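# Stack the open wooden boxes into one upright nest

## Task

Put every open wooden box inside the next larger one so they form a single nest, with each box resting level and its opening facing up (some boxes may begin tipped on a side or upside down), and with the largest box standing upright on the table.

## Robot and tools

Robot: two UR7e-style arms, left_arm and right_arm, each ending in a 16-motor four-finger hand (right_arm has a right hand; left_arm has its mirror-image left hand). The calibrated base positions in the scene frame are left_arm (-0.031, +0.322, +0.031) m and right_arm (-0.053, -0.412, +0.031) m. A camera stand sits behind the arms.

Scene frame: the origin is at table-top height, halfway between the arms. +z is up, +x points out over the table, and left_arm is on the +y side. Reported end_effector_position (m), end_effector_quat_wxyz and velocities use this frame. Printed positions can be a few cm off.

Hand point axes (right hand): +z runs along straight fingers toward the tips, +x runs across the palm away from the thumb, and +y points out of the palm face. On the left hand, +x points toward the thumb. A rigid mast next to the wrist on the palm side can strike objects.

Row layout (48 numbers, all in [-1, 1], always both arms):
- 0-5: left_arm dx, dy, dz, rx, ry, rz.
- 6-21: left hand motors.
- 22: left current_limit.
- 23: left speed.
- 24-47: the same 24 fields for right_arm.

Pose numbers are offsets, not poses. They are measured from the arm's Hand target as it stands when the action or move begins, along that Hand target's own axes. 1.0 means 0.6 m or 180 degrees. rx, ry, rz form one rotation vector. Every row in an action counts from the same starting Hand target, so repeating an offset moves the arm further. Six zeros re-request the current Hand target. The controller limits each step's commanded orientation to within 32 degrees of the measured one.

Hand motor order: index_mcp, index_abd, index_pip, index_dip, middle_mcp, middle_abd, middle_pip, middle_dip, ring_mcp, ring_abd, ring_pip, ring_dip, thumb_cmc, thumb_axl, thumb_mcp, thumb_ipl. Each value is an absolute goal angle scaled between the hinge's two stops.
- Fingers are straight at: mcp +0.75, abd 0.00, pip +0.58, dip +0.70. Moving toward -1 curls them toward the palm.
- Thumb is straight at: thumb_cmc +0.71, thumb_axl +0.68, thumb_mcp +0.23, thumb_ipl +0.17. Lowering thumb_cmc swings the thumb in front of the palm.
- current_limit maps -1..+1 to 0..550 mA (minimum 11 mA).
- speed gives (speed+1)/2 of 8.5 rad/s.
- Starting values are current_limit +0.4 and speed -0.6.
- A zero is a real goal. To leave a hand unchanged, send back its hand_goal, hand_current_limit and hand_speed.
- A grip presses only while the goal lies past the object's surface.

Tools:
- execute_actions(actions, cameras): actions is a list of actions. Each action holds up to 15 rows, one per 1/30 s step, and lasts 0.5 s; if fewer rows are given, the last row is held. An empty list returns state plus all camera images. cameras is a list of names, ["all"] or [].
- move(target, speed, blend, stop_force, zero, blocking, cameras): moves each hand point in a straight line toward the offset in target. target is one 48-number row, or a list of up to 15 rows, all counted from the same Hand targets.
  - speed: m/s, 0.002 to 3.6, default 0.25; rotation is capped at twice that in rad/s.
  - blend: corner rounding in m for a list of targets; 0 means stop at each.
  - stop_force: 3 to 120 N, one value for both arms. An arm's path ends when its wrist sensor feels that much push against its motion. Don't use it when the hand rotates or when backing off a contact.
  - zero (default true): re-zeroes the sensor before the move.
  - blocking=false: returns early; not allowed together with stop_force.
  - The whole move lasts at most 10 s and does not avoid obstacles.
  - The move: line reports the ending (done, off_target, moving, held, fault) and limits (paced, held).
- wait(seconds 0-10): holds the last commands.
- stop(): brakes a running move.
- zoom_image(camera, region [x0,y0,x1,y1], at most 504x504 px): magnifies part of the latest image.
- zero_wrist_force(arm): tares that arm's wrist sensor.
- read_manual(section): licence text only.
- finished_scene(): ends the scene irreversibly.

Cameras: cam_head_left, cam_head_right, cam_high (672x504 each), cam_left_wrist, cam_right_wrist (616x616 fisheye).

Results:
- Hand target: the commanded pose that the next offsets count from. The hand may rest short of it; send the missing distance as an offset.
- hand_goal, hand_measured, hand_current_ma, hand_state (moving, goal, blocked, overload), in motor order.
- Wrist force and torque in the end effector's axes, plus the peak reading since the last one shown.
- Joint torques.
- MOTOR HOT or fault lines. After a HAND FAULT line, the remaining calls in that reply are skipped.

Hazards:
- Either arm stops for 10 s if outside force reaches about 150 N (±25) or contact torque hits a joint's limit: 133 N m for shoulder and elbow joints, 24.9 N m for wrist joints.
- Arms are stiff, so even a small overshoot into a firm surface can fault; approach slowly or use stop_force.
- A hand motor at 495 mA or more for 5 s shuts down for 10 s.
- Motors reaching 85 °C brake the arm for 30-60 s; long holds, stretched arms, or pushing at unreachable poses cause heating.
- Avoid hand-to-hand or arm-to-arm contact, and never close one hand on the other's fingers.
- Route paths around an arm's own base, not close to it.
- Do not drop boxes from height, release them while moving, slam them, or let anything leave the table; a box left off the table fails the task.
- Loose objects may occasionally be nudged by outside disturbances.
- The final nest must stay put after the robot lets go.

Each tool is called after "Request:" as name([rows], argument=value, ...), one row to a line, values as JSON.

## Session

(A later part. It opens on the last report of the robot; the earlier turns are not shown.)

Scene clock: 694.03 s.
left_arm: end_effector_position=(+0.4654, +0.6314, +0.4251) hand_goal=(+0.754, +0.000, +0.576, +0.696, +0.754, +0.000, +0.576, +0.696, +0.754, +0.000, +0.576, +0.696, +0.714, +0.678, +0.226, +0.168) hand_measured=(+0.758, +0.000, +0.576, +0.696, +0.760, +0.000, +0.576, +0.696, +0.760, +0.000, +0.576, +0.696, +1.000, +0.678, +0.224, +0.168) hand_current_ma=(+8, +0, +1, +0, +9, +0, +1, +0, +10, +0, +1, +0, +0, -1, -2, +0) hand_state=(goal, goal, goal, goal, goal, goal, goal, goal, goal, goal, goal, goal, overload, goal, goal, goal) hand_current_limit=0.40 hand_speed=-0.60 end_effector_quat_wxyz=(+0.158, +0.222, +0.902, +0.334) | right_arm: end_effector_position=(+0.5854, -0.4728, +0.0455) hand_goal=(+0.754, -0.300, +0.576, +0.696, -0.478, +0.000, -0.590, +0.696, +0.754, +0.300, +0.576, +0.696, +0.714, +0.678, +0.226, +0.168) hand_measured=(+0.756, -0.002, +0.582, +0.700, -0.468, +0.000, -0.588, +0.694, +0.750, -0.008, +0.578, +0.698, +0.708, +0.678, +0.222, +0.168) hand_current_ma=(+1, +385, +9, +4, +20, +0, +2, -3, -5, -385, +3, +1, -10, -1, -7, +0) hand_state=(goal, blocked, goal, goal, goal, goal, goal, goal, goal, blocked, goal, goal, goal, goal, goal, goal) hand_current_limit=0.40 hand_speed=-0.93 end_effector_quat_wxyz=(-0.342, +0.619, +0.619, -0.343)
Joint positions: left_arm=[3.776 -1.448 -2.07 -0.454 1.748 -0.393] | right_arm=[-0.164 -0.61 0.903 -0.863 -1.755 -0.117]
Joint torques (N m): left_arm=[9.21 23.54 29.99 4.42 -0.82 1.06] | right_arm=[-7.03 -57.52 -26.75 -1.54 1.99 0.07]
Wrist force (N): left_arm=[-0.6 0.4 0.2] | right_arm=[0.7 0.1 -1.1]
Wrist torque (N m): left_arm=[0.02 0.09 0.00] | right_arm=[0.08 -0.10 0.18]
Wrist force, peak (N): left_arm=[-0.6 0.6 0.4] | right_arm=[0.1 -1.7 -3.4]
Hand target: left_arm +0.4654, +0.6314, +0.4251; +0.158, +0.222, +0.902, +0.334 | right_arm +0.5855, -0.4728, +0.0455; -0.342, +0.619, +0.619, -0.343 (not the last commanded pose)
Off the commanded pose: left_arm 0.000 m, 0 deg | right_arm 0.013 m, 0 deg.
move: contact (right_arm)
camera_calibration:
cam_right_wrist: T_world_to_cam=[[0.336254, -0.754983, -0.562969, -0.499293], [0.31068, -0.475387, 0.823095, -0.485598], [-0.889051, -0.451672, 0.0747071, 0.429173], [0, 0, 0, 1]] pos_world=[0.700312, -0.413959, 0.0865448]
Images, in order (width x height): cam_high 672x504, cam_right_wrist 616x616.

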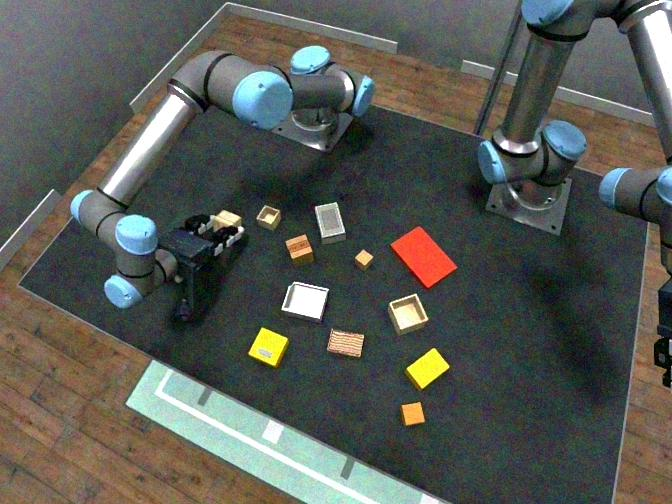

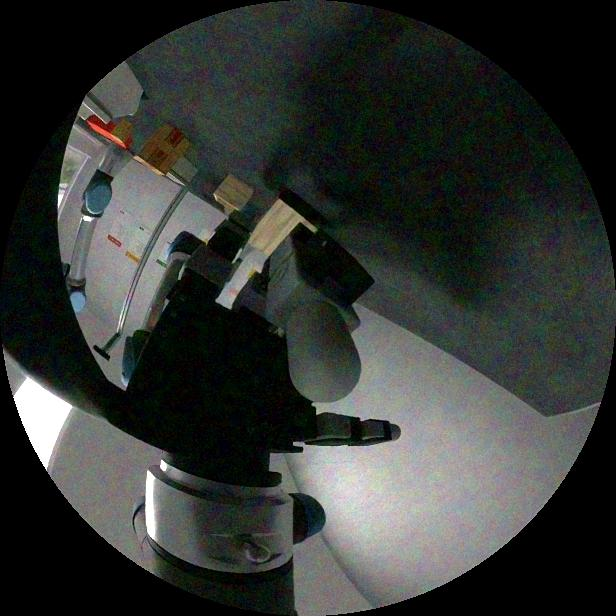

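Request:
move([
  [0,0,0,0,0,0,0.754,0,0.576,0.696,0.754,0,0.576,0.696,0.754,0,0.576,0.696,0.714,0.678,0.226,0.168,0.4,-0.6,0,0,0,0,0,0,0.754,0.08,0.576,0.696,-0.479,0,-0.591,0.696,0.754,-0.08,0.576,0.696,0.714,0.678,0.226,0.168,0.4,-0.95],
  [0,0,0,0,0,0,0.754,0,0.576,0.696,0.754,0,0.576,0.696,0.754,0,0.576,0.696,0.714,0.678,0.226,0.168,0.4,-0.6,0,-0.177,-0.1104,0,0,0,0.754,0.08,0.576,0.696,-0.479,0,-0.591,0.696,0.754,-0.08,0.576,0.696,0.714,0.678,0.226,0.168,0.4,-0.95],
  [0,0,0,0,0,0,0.754,0,0.576,0.696,0.754,0,0.576,0.696,0.754,0,0.576,0.696,0.714,0.678,0.226,0.168,0.4,-0.6,0,-0.177,-0.1104,-0.3222,0,0,0.754,0.08,0.576,0.696,-0.479,0,-0.591,0.696,0.754,-0.08,0.576,0.696,0.714,0.678,0.226,0.168,0.4,-0.95],
], speed=[0.1, 0.1, 0.4], blend=[0, 0.02, 0], cameras=["cam_right_wrist","cam_high","cam_head_right"])

Request:
zoom_image(camera="cam_high", region=[180, 170, 280, 270])

Request:
zoom_image(camera="cam_head_right", region=[450, 220, 550, 320])

Request:
zoom_image(camera="cam_right_wrist", region=[200, 110, 360, 270])

Scene clock: 715.13 s.
left_arm: end_effector_position=(+0.4654, +0.6314, +0.4251) hand_goal=(+0.754, +0.000, +0.576, +0.696, +0.754, +0.000, +0.576, +0.696, +0.754, +0.000, +0.576, +0.696, +0.714, +0.678, +0.226, +0.168) hand_measured=(+0.758, +0.000, +0.576, +0.696, +0.760, +0.000, +0.576, +0.696, +0.760, +0.000, +0.576, +0.696, +1.000, +0.678, +0.224, +0.168) hand_current_ma=(+8, +0, +1, +0, +9, +0, +1, +0, +10, +0, +1, +0, +0, -1, -2, +0) hand_state=(goal, goal, goal, goal, goal, goal, goal, goal, goal, goal, goal, goal, overload, goal, goal, goal) hand_current_limit=0.40 hand_speed=-0.60 end_effector_quat_wxyz=(+0.158, +0.222, +0.902, +0.334) | right_arm: end_effector_position=(+0.5852, -0.4729, +0.1707) hand_goal=(+0.754, +0.080, +0.576, +0.696, -0.478, +0.000, -0.590, +0.696, +0.754, -0.080, +0.576, +0.696, +0.714, +0.678, +0.226, +0.168) hand_measured=(+0.750, +0.076, +0.576, +0.698, -0.468, +0.000, -0.588, +0.694, +0.748, -0.076, +0.576, +0.698, +0.712, +0.678, +0.222, +0.168) hand_current_ma=(-6, -4, +0, +2, +20, +0, +2, -3, -9, +4, +0, +1, -3, -1, -7, +0) hand_state=(goal, goal, goal, goal, goal, goal, goal, goal, goal, goal, goal, goal, goal, goal, goal, goal) hand_current_limit=0.40 hand_speed=-0.95 end_effector_quat_wxyz=(+0.000, +0.707, +0.707, +0.000) end_effector_velocity=(+0.000, +0.001, -0.001) end_effector_angular_velocity=(+0.000, -0.002, +0.001)
Joint positions: left_arm=[3.776 -1.448 -2.07 -0.454 1.748 -0.393] | right_arm=[-0.257 -1.323 1.873 -2.122 -1.571 -0.311]
Joint velocities: left_arm=[within noise] | right_arm=[0.001 0 0.003 -0.005 0 0]
Joint torques (N m): left_arm=[9.22 22.91 29.27 4.34 -0.65 1.12] | right_arm=[9.07 -32.59 -12.39 -3.79 -0.62 0.92]
Wrist force (N): left_arm=[-0.3 0.5 0.2] | right_arm=[0.3 -0.4 0.3]
Wrist torque (N m): left_arm=[0.03 0.05 0.03] | right_arm=[0.03 -0.05 0.07]
Wrist force, peak (N): left_arm=[-0.6 0.6 0.3] | right_arm=[1.0 2.4 -0.1]
Hand target: left_arm +0.4654, +0.6314, +0.4251; +0.158, +0.222, +0.902, +0.334 | right_arm +0.5852, -0.4728, +0.1707; +0.000, +0.707, +0.707, +0.000
Off the commanded pose: left_arm 0.000 m, 0 deg | right_arm 0.000 m, 0 deg.
move: done
camera_calibration:
cam_right_wrist: T_world_to_cam=[[0.655687, -0.754916, -0.0132984, -0.709595], [-0.533283, -0.475511, 0.699641, -0.0736875], [-0.534494, -0.451654, -0.714371, 0.346871], [0, 0, 0, 1]] pos_world=[0.611376, -0.414058, 0.289913]
Images, in order (width x height): cam_head_right 672x504, cam_high 672x504, cam_right_wrist 616x616.

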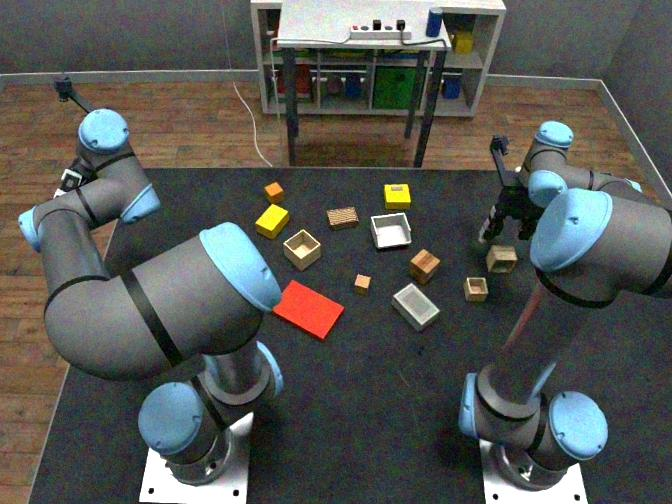

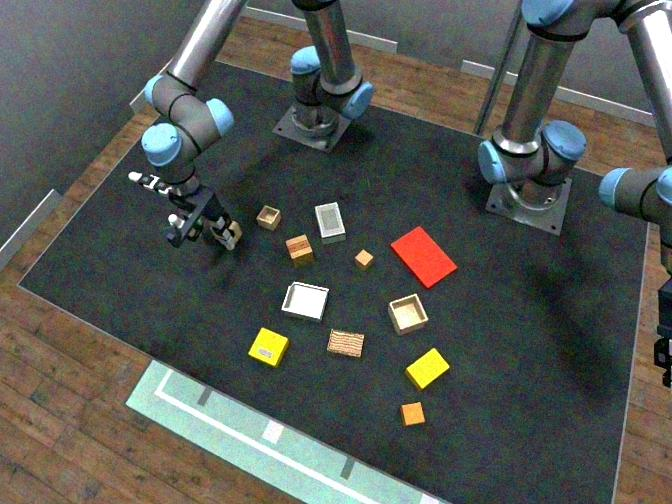

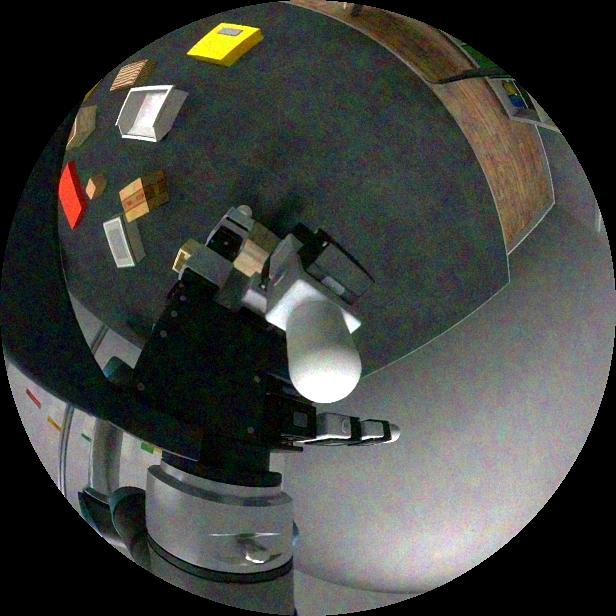

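Scaled by 5.040.

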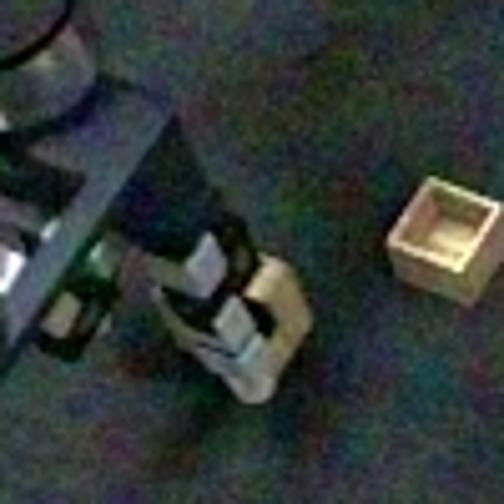

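Scaled by 5.040.

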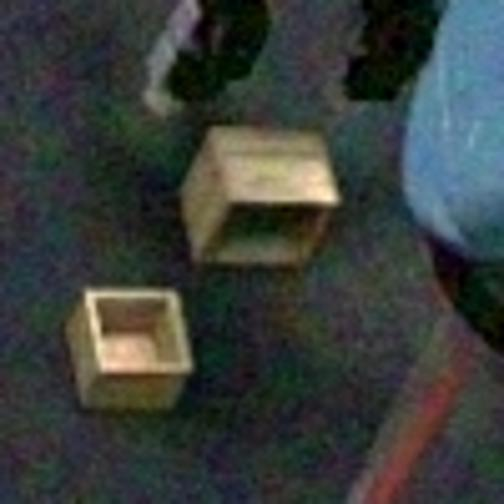

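Scaled by 3.150 from the camera's 616x616 image, which has a finer 880x880 frame.

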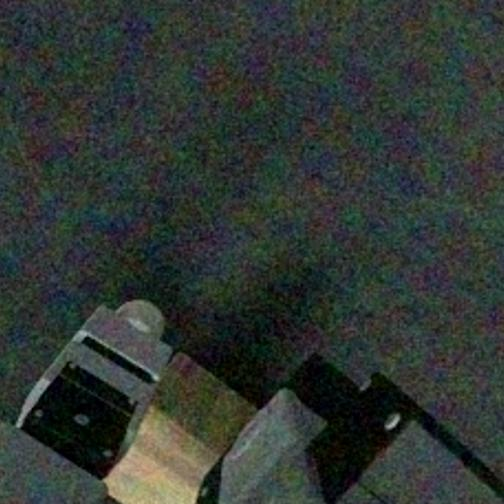

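Request:
move(target=[0,0,0,0,0,0,0.754,0,0.576,0.696,0.754,0,0.576,0.696,0.754,0,0.576,0.696,0.714,0.678,0.226,0.168,0.4,-0.6,0,-0.277,-0.1677,-0.1111,0,0,0.754,0.08,0.576,0.696,-0.479,0,-0.591,0.696,0.754,-0.08,0.576,0.696,0.714,0.678,0.226,0.168,0.4,-0.95], speed=0.2, cameras=["cam_right_wrist","cam_high","cam_head_right"])

Request:
zoom_image(camera="cam_high", region=[190, 180, 290, 260])

Request:
zoom_image(camera="cam_right_wrist", region=[200, 110, 360, 270])

Scene clock: 732.30 s.
left_arm: end_effector_position=(+0.4654, +0.6314, +0.4251) hand_goal=(+0.754, +0.000, +0.576, +0.696, +0.754, +0.000, +0.576, +0.696, +0.754, +0.000, +0.576, +0.696, +0.714, +0.678, +0.226, +0.168) hand_measured=(+0.758, +0.000, +0.576, +0.696, +0.760, +0.000, +0.576, +0.696, +0.760, +0.000, +0.576, +0.696, +1.000, +0.678, +0.224, +0.168) hand_current_ma=(+8, +0, +1, +0, +9, +0, +1, +0, +10, +0, +1, +0, +0, -1, -2, +0) hand_state=(goal, goal, goal, goal, goal, goal, goal, goal, goal, goal, goal, goal, overload, goal, goal, goal) hand_current_limit=0.40 hand_speed=-0.60 end_effector_quat_wxyz=(+0.158, +0.222, +0.902, +0.334) | right_arm: end_effector_position=(+0.4190, -0.4728, +0.2712) hand_goal=(+0.754, +0.080, +0.576, +0.696, -0.478, +0.000, -0.590, +0.696, +0.754, -0.080, +0.576, +0.696, +0.714, +0.678, +0.226, +0.168) hand_measured=(+0.754, +0.076, +0.576, +0.698, -0.468, +0.000, -0.588, +0.694, +0.754, -0.076, +0.576, +0.698, +0.716, +0.678, +0.222, +0.168) hand_current_ma=(+0, -3, +0, +2, +20, +0, +2, -3, +0, +4, +0, +1, +2, -1, -7, +0) hand_state=(goal, goal, goal, goal, goal, goal, goal, goal, goal, goal, goal, goal, goal, goal, goal, goal) hand_current_limit=0.40 hand_speed=-0.95 end_effector_quat_wxyz=(+0.123, +0.696, +0.696, +0.123)
Joint positions: left_arm=[3.776 -1.448 -2.07 -0.454 1.748 -0.393] | right_arm=[-0.502 -1.981 2.386 -2.277 -1.389 -0.529]
Joint torques (N m): left_arm=[8.49 22.85 29.05 4.56 -0.61 1.18] | right_arm=[-6.67 -12.7 -16.49 -4.11 0.16 -0.49]
Wrist force (N): left_arm=[-0.4 0.5 0.2] | right_arm=[0.5 -1.4 -0.1]
Wrist torque (N m): left_arm=[0.05 0.06 0.02] | right_arm=[0.05 -0.02 -0.08]
Wrist force, peak (N): left_arm=[-0.6 0.6 0.0] | right_arm=[0.5 -3.1 -1.1]
Hand target: left_arm +0.4654, +0.6314, +0.4251; +0.158, +0.222, +0.902, +0.334 | right_arm +0.4189, -0.4728, +0.2712; +0.123, +0.696, +0.696, +0.123
Off the commanded pose: left_arm 0.000 m, 0 deg | right_arm 0.000 m, 0 deg.
move: done
camera_calibration:
cam_right_wrist: T_world_to_cam=[[0.620775, -0.754832, 0.21182, -0.645583], [-0.740384, -0.475593, 0.475019, -0.0850249], [-0.257819, -0.451708, -0.854102, 0.25168], [0, 0, 0, 1]] pos_world=[0.402699, -0.414058, 0.392096]
Images, in order (width x height): cam_head_right 672x504, cam_high 672x504, cam_right_wrist 616x616.

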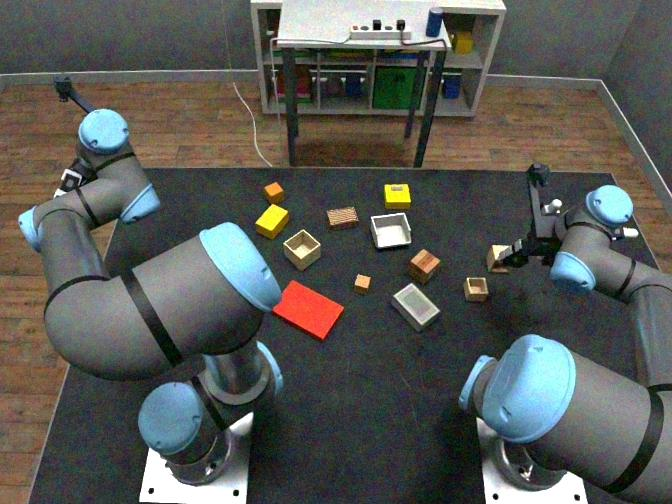

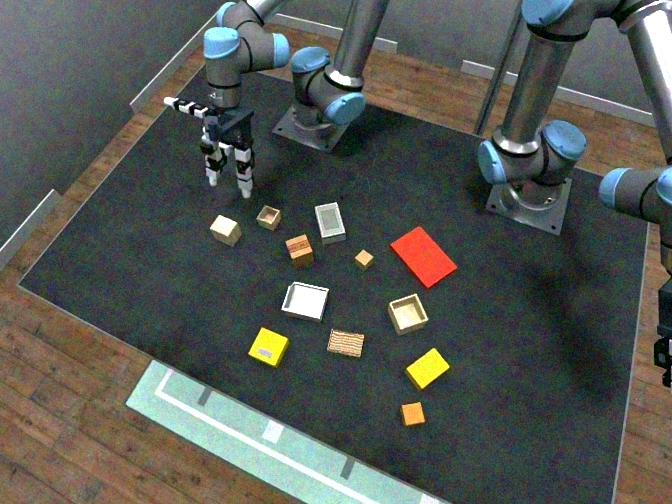

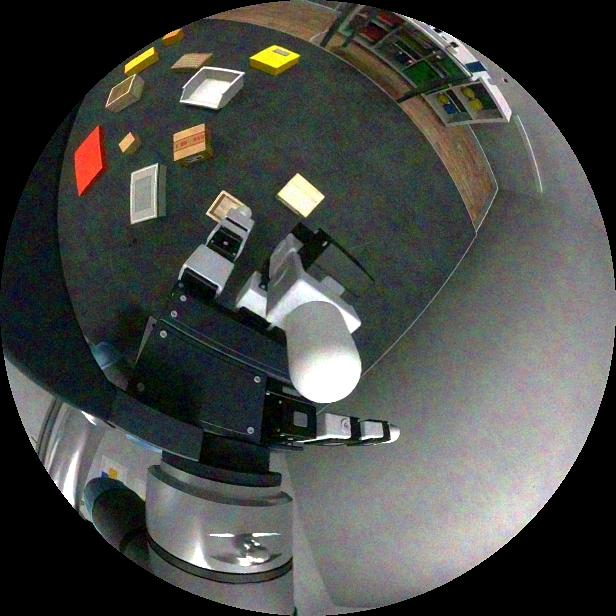

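Scaled by 5.040.

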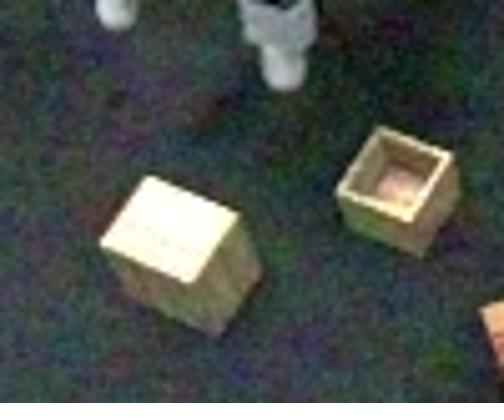

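Scaled by 3.150 from the camera's 616x616 image, which has a finer 880x880 frame.

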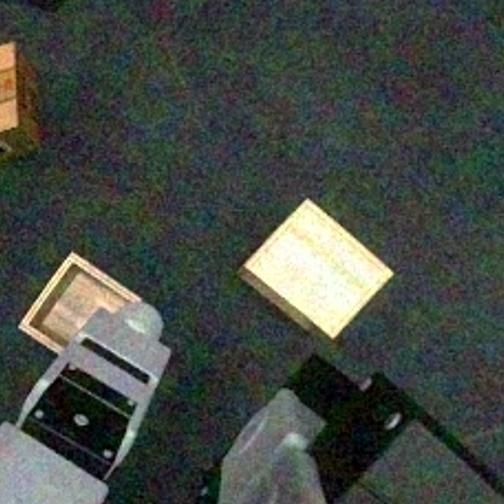

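Request:
move([
  [0,0,0,0,0,0,0.754,0,0.576,0.696,0.754,0,0.576,0.696,0.754,0,0.576,0.696,0.714,0.678,0.226,0.168,0.4,-0.6,-0.0015,0.0362,0.1798,0,0,0,0.754,0.08,0.576,0.696,-0.479,0,-0.591,0.696,0.754,-0.08,0.576,0.696,0.714,0.678,0.226,0.168,0.4,-0.93],
  [0,0,0,0,0,0,0.754,0,0.576,0.696,0.754,0,0.576,0.696,0.754,0,0.576,0.696,0.714,0.678,0.226,0.168,0.4,-0.6,-0.0015,0.0362,0.1798,0,0,0,0.754,-0.3,0.576,0.696,-0.479,0,-0.591,0.696,0.754,0.3,0.576,0.696,0.714,0.678,0.226,0.168,0.4,-0.93],
], speed=0.15, cameras=["cam_right_wrist","cam_high"])

Request:
zoom_image(camera="cam_high", region=[190, 180, 290, 260])

Request:
zoom_image(camera="cam_right_wrist", region=[200, 130, 340, 270])

Scene clock: 747.67 s.
left_arm: end_effector_position=(+0.4654, +0.6314, +0.4251) hand_goal=(+0.754, +0.000, +0.576, +0.696, +0.754, +0.000, +0.576, +0.696, +0.754, +0.000, +0.576, +0.696, +0.714, +0.678, +0.226, +0.168) hand_measured=(+0.758, +0.000, +0.576, +0.696, +0.760, +0.000, +0.576, +0.696, +0.760, +0.000, +0.576, +0.696, +1.000, +0.678, +0.224, +0.168) hand_current_ma=(+8, +0, +1, +0, +9, +0, +1, +0, +10, +0, +1, +0, +0, -1, -2, +0) hand_state=(goal, goal, goal, goal, goal, goal, goal, goal, goal, goal, goal, goal, overload, goal, goal, goal) hand_current_limit=0.40 hand_speed=-0.60 end_effector_quat_wxyz=(+0.158, +0.222, +0.902, +0.334) | right_arm: end_effector_position=(+0.4763, -0.4737, +0.1773) hand_goal=(+0.754, -0.300, +0.576, +0.696, -0.478, +0.000, -0.590, +0.696, +0.754, +0.300, +0.576, +0.696, +0.714, +0.678, +0.226, +0.168) hand_measured=(+0.754, -0.054, +0.576, +0.698, -0.468, +0.000, -0.588, +0.694, +0.756, +0.048, +0.576, +0.698, +0.716, +0.678, +0.222, +0.168) hand_current_ma=(+0, +162, +0, +2, +20, +0, +2, -3, +2, -179, +0, +1, +2, -1, -7, +0) hand_state=(goal, moving, goal, goal, goal, goal, goal, goal, goal, moving, goal, goal, goal, goal, goal, goal) hand_current_limit=0.40 hand_speed=-0.93 end_effector_quat_wxyz=(+0.123, +0.696, +0.696, +0.123)
Joint positions: left_arm=[3.776 -1.448 -2.07 -0.454 1.748 -0.393] | right_arm=[-0.416 -1.609 2.422 -2.698 -1.415 -0.445]
Joint torques (N m): left_arm=[7.59 22.34 29.85 4.28 -0.57 0.84] | right_arm=[-10.38 -7.67 -8.44 -4.64 2.2 -0.54]
Wrist force (N): left_arm=[-0.3 0.4 0.1] | right_arm=[0.6 -1.1 -0.2]
Wrist torque (N m): left_arm=[0.03 0.05 0.03] | right_arm=[0.11 -0.04 0.03]
Wrist force, peak (N): left_arm=[-0.5 0.7 0.4] | right_arm=[0.5 -1.8 -1.5]
Hand target: left_arm +0.4654, +0.6314, +0.4251; +0.158, +0.222, +0.902, +0.334 | right_arm +0.4763, -0.4737, +0.1773; +0.123, +0.696, +0.696, +0.123
Off the commanded pose: left_arm 0.000 m, 0 deg | right_arm 0.000 m, 0 deg.
move: done
camera_calibration:
cam_right_wrist: T_world_to_cam=[[0.620825, -0.754805, 0.211765, -0.661926], [-0.740348, -0.475671, 0.474996, 0.00165533], [-0.257799, -0.45167, -0.854128, 0.185932], [0, 0, 0, 1]] pos_world=[0.460099, -0.414858, 0.298196]
Images, in order (width x height): cam_high 672x504, cam_right_wrist 616x616.

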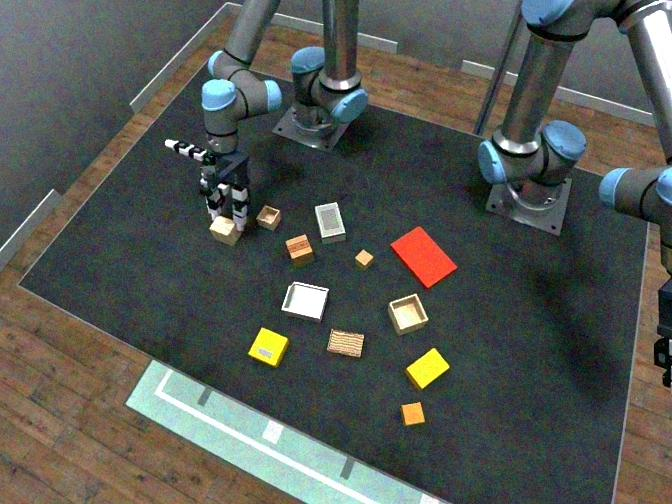

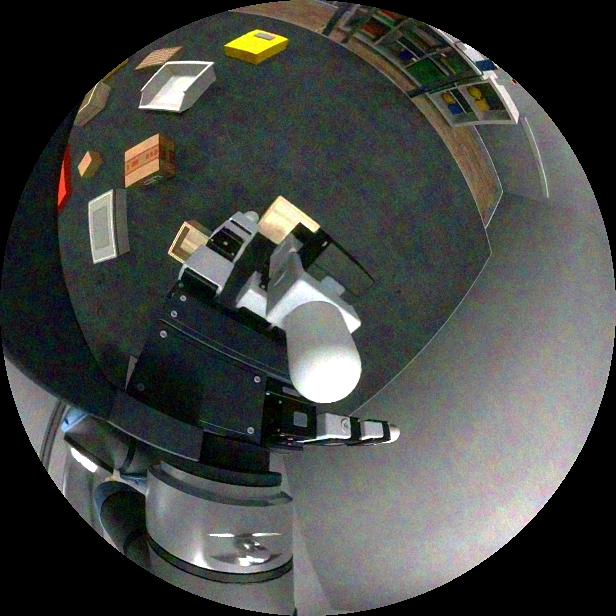

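Scaled by 5.040.

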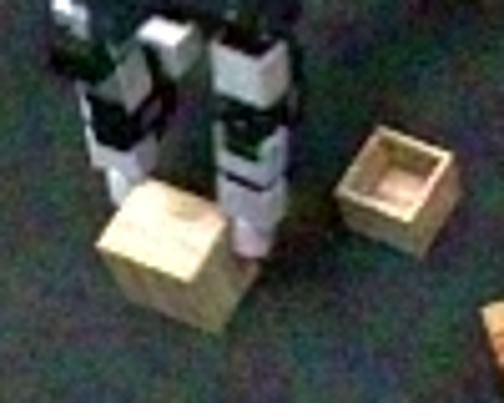

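Scaled by 3.600 from the camera's 616x616 image, which has a finer 880x880 frame.

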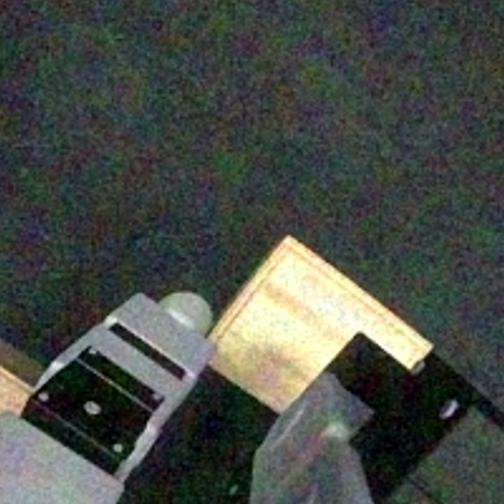

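Request:
move(target=[0,0,0,0,0,0,0.754,0,0.576,0.696,0.754,0,0.576,0.696,0.754,0,0.576,0.696,0.714,0.678,0.226,0.168,0.4,-0.6,0,0.0456,-0.1253,0,0,0,0.754,-0.3,0.576,0.696,-0.479,0,-0.591,0.696,0.754,0.3,0.576,0.696,0.714,0.678,0.226,0.168,0.4,-0.93], speed=0.06, cameras=["cam_right_wrist","cam_high","cam_head_right"])

Request:
zoom_image(camera="cam_high", region=[190, 160, 290, 240])

Request:
zoom_image(camera="cam_right_wrist", region=[200, 130, 340, 270])

Request:
zoom_image(camera="cam_head_right", region=[450, 180, 570, 300])

Scene clock: 754.97 s.
left_arm: end_effector_position=(+0.4654, +0.6314, +0.4251) hand_goal=(+0.754, +0.000, +0.576, +0.696, +0.754, +0.000, +0.576, +0.696, +0.754, +0.000, +0.576, +0.696, +0.714, +0.678, +0.226, +0.168) hand_measured=(+0.758, +0.000, +0.576, +0.696, +0.760, +0.000, +0.576, +0.696, +0.760, +0.000, +0.576, +0.696, +1.000, +0.678, +0.224, +0.168) hand_current_ma=(+8, +0, +1, +0, +9, +0, +1, +0, +10, +0, +1, +0, +0, -1, -2, +0) hand_state=(goal, goal, goal, goal, goal, goal, goal, goal, goal, goal, goal, goal, overload, goal, goal, goal) hand_current_limit=0.40 hand_speed=-0.60 end_effector_quat_wxyz=(+0.158, +0.222, +0.902, +0.334) | right_arm: end_effector_position=(+0.4763, -0.4737, +0.2573) hand_goal=(+0.754, -0.300, +0.576, +0.696, -0.478, +0.000, -0.590, +0.696, +0.754, +0.300, +0.576, +0.696, +0.714, +0.678, +0.226, +0.168) hand_measured=(+0.756, -0.058, +0.576, +0.698, -0.468, +0.000, -0.588, +0.694, +0.756, +0.052, +0.576, +0.698, +0.716, +0.678, +0.222, +0.168) hand_current_ma=(+2, +385, +0, +2, +20, +0, +2, -3, +3, -385, +0, +1, +2, -1, -7, +0) hand_state=(goal, blocked, goal, goal, goal, goal, goal, goal, goal, blocked, goal, goal, goal, goal, goal, goal) hand_current_limit=0.40 hand_speed=-0.93 end_effector_quat_wxyz=(+0.123, +0.696, +0.696, +0.123)
Joint positions: left_arm=[3.776 -1.448 -2.07 -0.454 1.748 -0.393] | right_arm=[-0.416 -1.775 2.299 -2.41 -1.415 -0.445]
Joint torques (N m): left_arm=[8.21 22.58 29.82 4.46 -0.5 0.97] | right_arm=[-9.97 -8.35 -15.84 -3.27 2.1 -1.16]
Wrist force (N): left_arm=[0.2 0.5 0.3] | right_arm=[0.6 -1.6 0.2]
Wrist torque (N m): left_arm=[0.03 -0.01 0.06] | right_arm=[0.05 -0.03 0.02]
Wrist force, peak (N): left_arm=[-0.4 0.7 0.2] | right_arm=[0.7 -1.9 0.7]
Hand target: left_arm +0.4654, +0.6314, +0.4251; +0.158, +0.222, +0.902, +0.334 | right_arm +0.4762, -0.4737, +0.2573; +0.123, +0.696, +0.696, +0.123
Off the commanded pose: left_arm 0.000 m, 0 deg | right_arm 0.000 m, 0 deg.
move: done
camera_calibration:
cam_right_wrist: T_world_to_cam=[[0.620787, -0.754791, 0.211929, -0.678843], [-0.740417, -0.475609, 0.474951, -0.0363446], [-0.257694, -0.451759, -0.854112, 0.254145], [0, 0, 0, 1]] pos_world=[0.459999, -0.414858, 0.378196]
Images, in order (width x height): cam_head_right 672x504, cam_high 672x504, cam_right_wrist 616x616.

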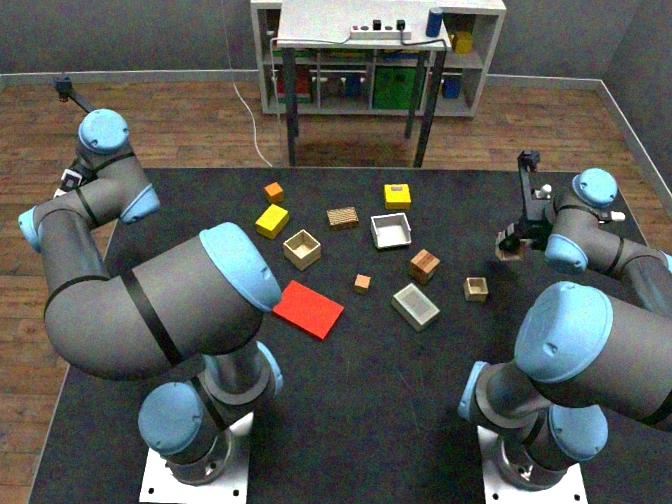

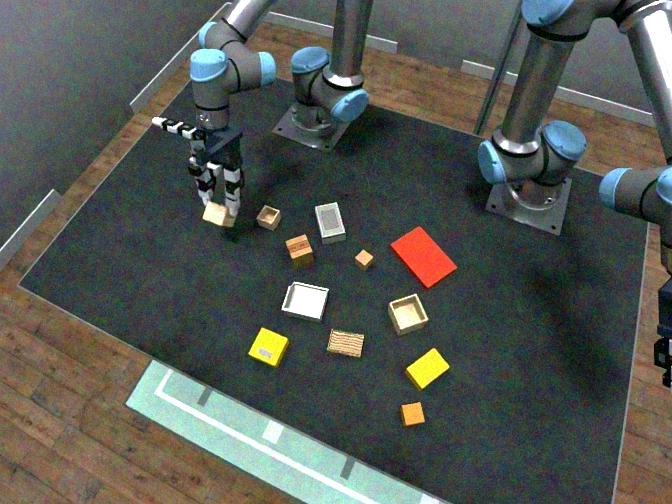

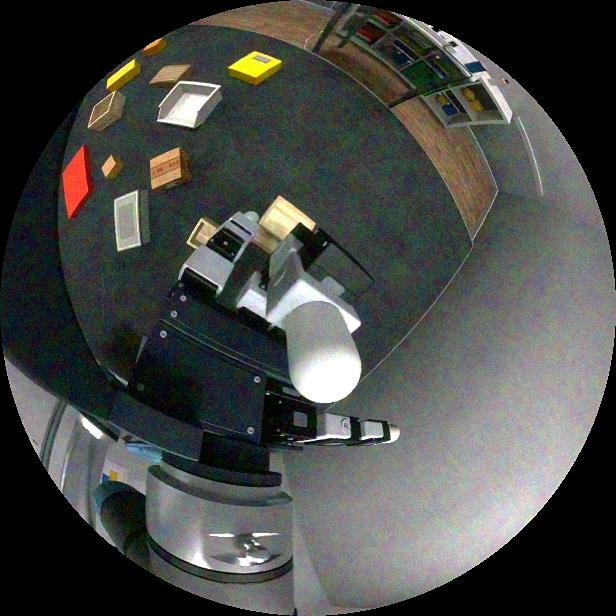

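Scaled by 5.040.

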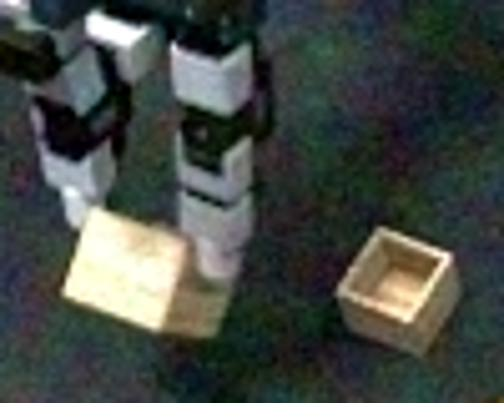

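Scaled by 3.600 from the camera's 616x616 image, which has a finer 880x880 frame.

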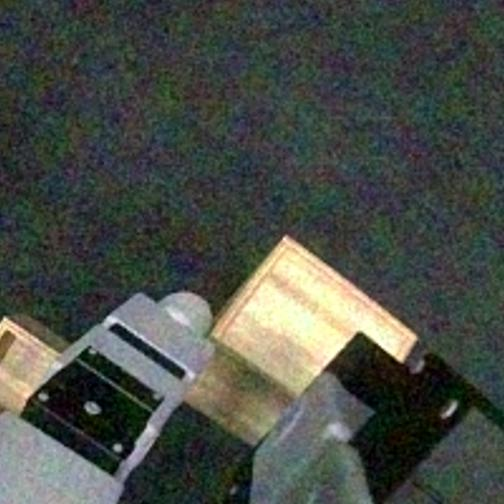

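Scaled by 4.200.

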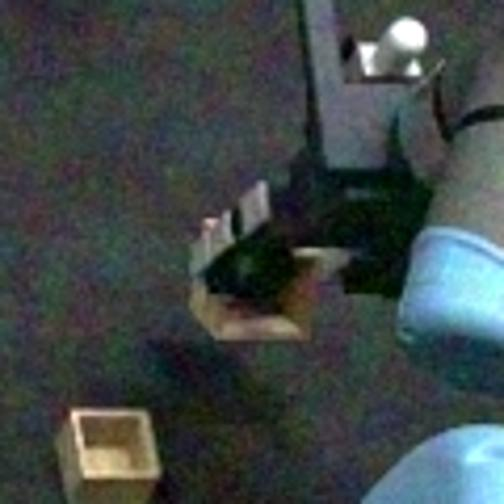

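Request:
move(target=[0,0,0,0,0,0,0.754,0,0.576,0.696,0.754,0,0.576,0.696,0.754,0,0.576,0.696,0.714,0.678,0.226,0.168,0.4,-0.6,0,0.0837,0.2243,0.3056,0,0,0.754,-0.3,0.576,0.696,-0.479,0,-0.591,0.696,0.754,0.3,0.576,0.696,0.714,0.678,0.226,0.168,0.4,-0.93], speed=0.15, cameras=["cam_right_wrist","cam_high","cam_head_right"])

Request:
zoom_image(camera="cam_high", region=[180, 160, 280, 240])

Request:
zoom_image(camera="cam_right_wrist", region=[200, 130, 340, 270])

Request:
zoom_image(camera="cam_head_right", region=[450, 180, 570, 300])

Scene clock: 784.93 s.
left_arm: end_effector_position=(+0.4654, +0.6314, +0.4251) hand_goal=(+0.754, +0.000, +0.576, +0.696, +0.754, +0.000, +0.576, +0.696, +0.754, +0.000, +0.576, +0.696, +0.714, +0.678, +0.226, +0.168) hand_measured=(+0.758, +0.000, +0.576, +0.696, +0.760, +0.000, +0.576, +0.696, +0.760, +0.000, +0.576, +0.696, +1.000, +0.678, +0.224, +0.168) hand_current_ma=(+8, +0, +1, +0, +9, +0, +1, +0, +10, +0, +1, +0, +0, -1, -2, +0) hand_state=(goal, goal, goal, goal, goal, goal, goal, goal, goal, goal, goal, goal, overload, goal, goal, goal) hand_current_limit=0.40 hand_speed=-0.60 end_effector_quat_wxyz=(+0.158, +0.222, +0.902, +0.334) | right_arm: end_effector_position=(+0.5696, -0.4736, +0.1481) hand_goal=(+0.754, -0.300, +0.576, +0.696, -0.478, +0.000, -0.590, +0.696, +0.754, +0.300, +0.576, +0.696, +0.714, +0.678, +0.226, +0.168) hand_measured=(+0.748, -0.058, +0.576, +0.698, -0.468, +0.000, -0.588, +0.694, +0.746, +0.052, +0.574, +0.698, +0.710, +0.678, +0.222, +0.168) hand_current_ma=(-10, +385, -1, +1, +20, +0, +2, -3, -14, -385, -1, +1, -5, -1, -7, +0) hand_state=(goal, blocked, goal, goal, goal, goal, goal, goal, goal, blocked, goal, goal, goal, goal, goal, goal) hand_current_limit=0.40 hand_speed=-0.93 end_effector_quat_wxyz=(-0.212, +0.674, +0.675, -0.212)
Joint positions: left_arm=[3.776 -1.448 -2.07 -0.454 1.748 -0.393] | right_arm=[-0.198 -1.038 1.344 -1.282 -1.715 -0.208]
Joint torques (N m): left_arm=[9.01 23.1 28.17 4.33 -0.55 1.03] | right_arm=[-10.34 -35.35 -28.33 1.01 1.93 -1]
Wrist force (N): left_arm=[-0.4 0.2 0.2] | right_arm=[0.5 0.9 0.4]
Wrist torque (N m): left_arm=[0.01 0.06 0.03] | right_arm=[-0.06 -0.04 0.16]
Wrist force, peak (N): left_arm=[-0.7 0.3 0.4] | right_arm=[0.5 -2.1 0.1]
Hand target: left_arm +0.4654, +0.6314, +0.4251; +0.158, +0.222, +0.902, +0.334 | right_arm +0.5696, -0.4737, +0.1481; -0.212, +0.674, +0.675, -0.212
Off the commanded pose: left_arm 0.000 m, 0 deg | right_arm 0.000 m, 0 deg.
move: done
camera_calibration:
cam_right_wrist: T_world_to_cam=[[0.529678, -0.754847, -0.386843, -0.572997], [-0.03554, -0.475427, 0.879037, -0.376605], [-0.847454, -0.451858, -0.278651, 0.435568], [0, 0, 0, 1]] pos_world=[0.659243, -0.414758, 0.230761]
Images, in order (width x height): cam_head_right 672x504, cam_high 672x504, cam_right_wrist 616x616.

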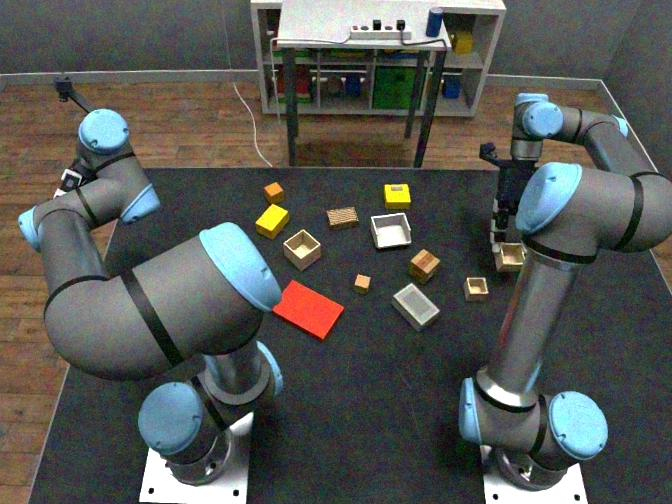

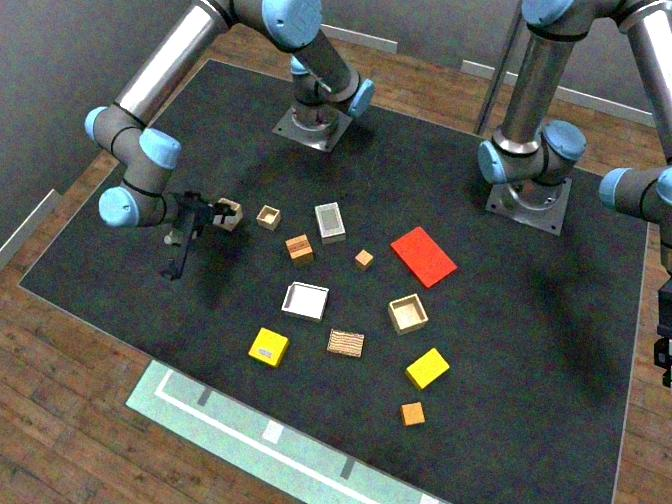

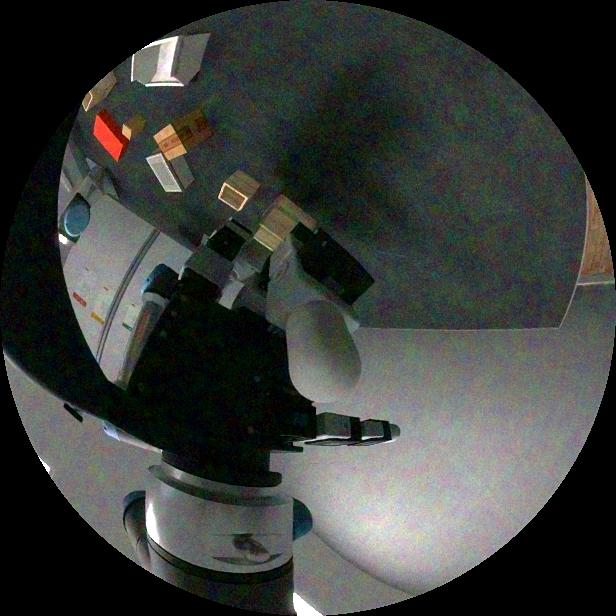

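Scaled by 5.040.

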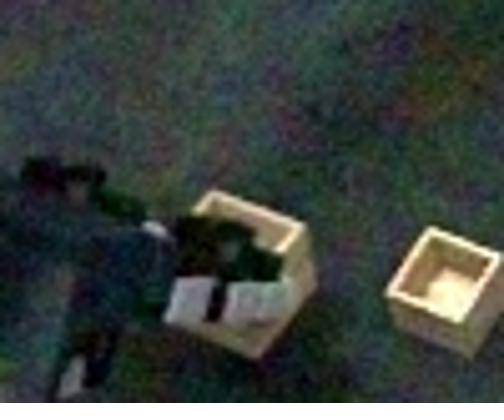

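Scaled by 3.600 from the camera's 616x616 image, which has a finer 880x880 frame.

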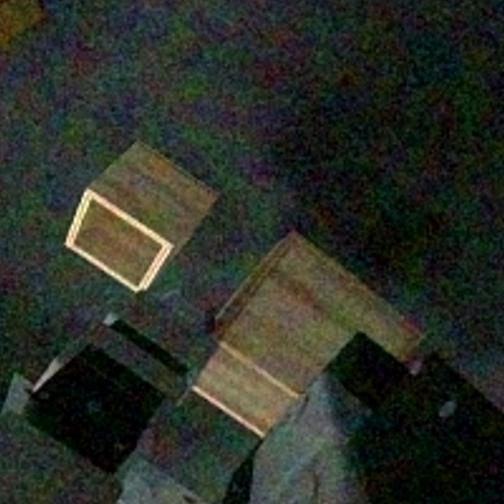

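Scaled by 4.200.

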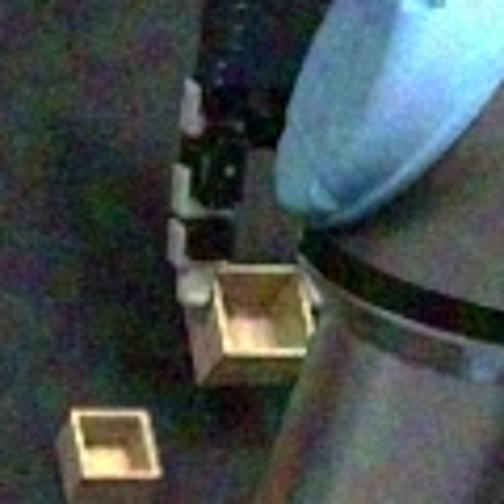

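Request:
move(target=[0,0,0,0,0,0,0.754,0,0.576,0.696,0.754,0,0.576,0.696,0.754,0,0.576,0.696,0.714,0.678,0.226,0.168,0.4,-0.6,0,0.0718,0.1024,0,0,0,0.754,-0.3,0.576,0.696,-0.479,0,-0.591,0.696,0.754,0.3,0.576,0.696,0.714,0.678,0.226,0.168,0.4,-0.93], speed=0.04, stop_force=4, cameras=["cam_right_wrist","cam_high"])

Request:
zoom_image(camera="cam_high", region=[180, 170, 280, 250])

Scene clock: 791.33 s.
left_arm: end_effector_position=(+0.4654, +0.6314, +0.4251) hand_goal=(+0.754, +0.000, +0.576, +0.696, +0.754, +0.000, +0.576, +0.696, +0.754, +0.000, +0.576, +0.696, +0.714, +0.678, +0.226, +0.168) hand_measured=(+0.758, +0.000, +0.576, +0.696, +0.760, +0.000, +0.576, +0.696, +0.760, +0.000, +0.576, +0.696, +1.000, +0.678, +0.224, +0.168) hand_current_ma=(+8, +0, +1, +0, +9, +0, +1, +0, +10, +0, +1, +0, +0, -1, -2, +0) hand_state=(goal, goal, goal, goal, goal, goal, goal, goal, goal, goal, goal, goal, overload, goal, goal, goal) hand_current_limit=0.40 hand_speed=-0.60 end_effector_quat_wxyz=(+0.158, +0.222, +0.902, +0.334) | right_arm: end_effector_position=(+0.5696, -0.4737, +0.0931) hand_goal=(+0.754, -0.300, +0.576, +0.696, -0.478, +0.000, -0.590, +0.696, +0.754, +0.300, +0.576, +0.696, +0.714, +0.678, +0.226, +0.168) hand_measured=(+0.748, -0.060, +0.576, +0.698, -0.468, +0.000, -0.588, +0.694, +0.746, +0.052, +0.576, +0.698, +0.710, +0.678, +0.222, +0.168) hand_current_ma=(-8, +385, +0, +1, +20, +0, +2, -3, -13, -385, -1, +1, -5, -1, -7, +0) hand_state=(goal, blocked, goal, goal, goal, goal, goal, goal, goal, blocked, goal, goal, goal, goal, goal, goal) hand_current_limit=0.40 hand_speed=-0.93 end_effector_quat_wxyz=(-0.212, +0.674, +0.675, -0.212)
Joint positions: left_arm=[3.776 -1.448 -2.07 -0.454 1.748 -0.393] | right_arm=[-0.198 -0.99 1.417 -1.403 -1.714 -0.208]
Joint torques (N m): left_arm=[8.03 22.21 30.36 4.28 -0.33 0.88] | right_arm=[-4.63 -36.32 -11.97 -2.91 1.77 0.34]
Wrist force (N): left_arm=[-0.4 0.7 -0.1] | right_arm=[0.4 0.9 0.5]
Wrist torque (N m): left_arm=[0.08 0.07 0.01] | right_arm=[-0.06 -0.04 0.15]
Wrist force, peak (N): left_arm=[-0.6 0.3 0.5] | right_arm=[0.7 -0.8 -4.7]
Hand target: left_arm +0.4654, +0.6314, +0.4251; +0.158, +0.222, +0.902, +0.334 | right_arm +0.5696, -0.4737, +0.0930; -0.212, +0.674, +0.675, -0.212 (not the last commanded pose)
Off the commanded pose: left_arm 0.000 m, 0 deg | right_arm 0.020 m, 0 deg.
move: contact (right_arm)
camera_calibration:
cam_right_wrist: T_world_to_cam=[[0.529447, -0.75491, -0.387036, -0.594281], [-0.035398, -0.475487, 0.87901, -0.328328], [-0.847604, -0.451689, -0.278467, 0.420391], [0, 0, 0, 1]] pos_world=[0.659343, -0.414858, 0.175661]
Images, in order (width x height): cam_high 672x504, cam_right_wrist 616x616.

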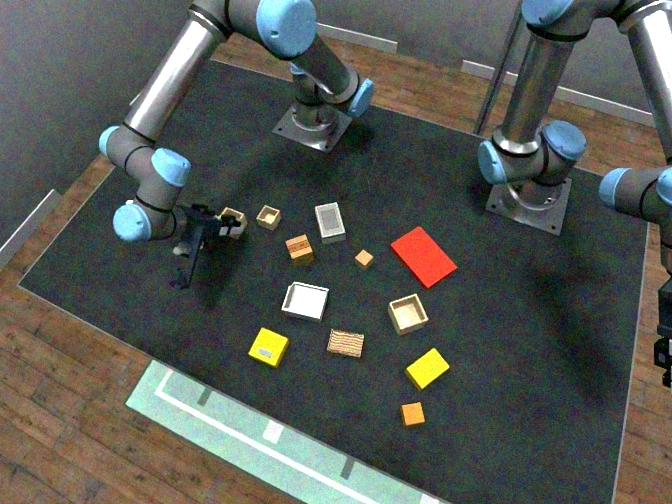

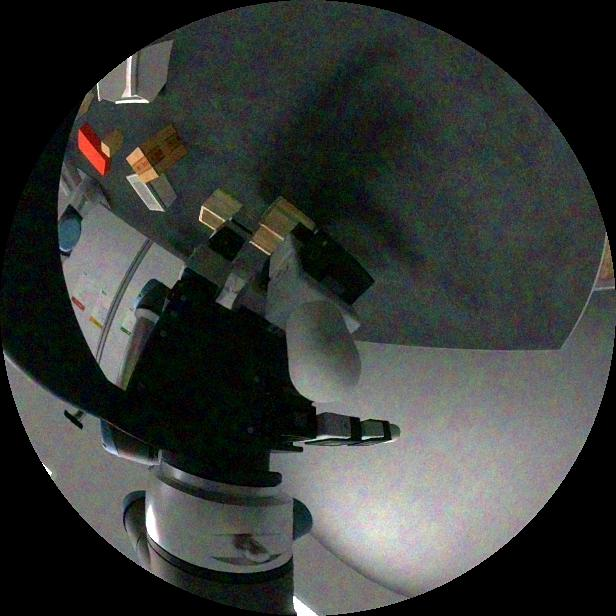

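Scaled by 5.040.

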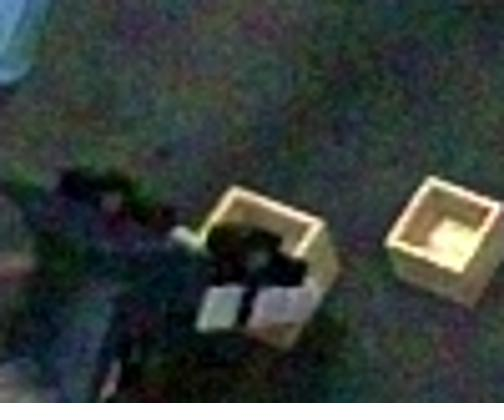

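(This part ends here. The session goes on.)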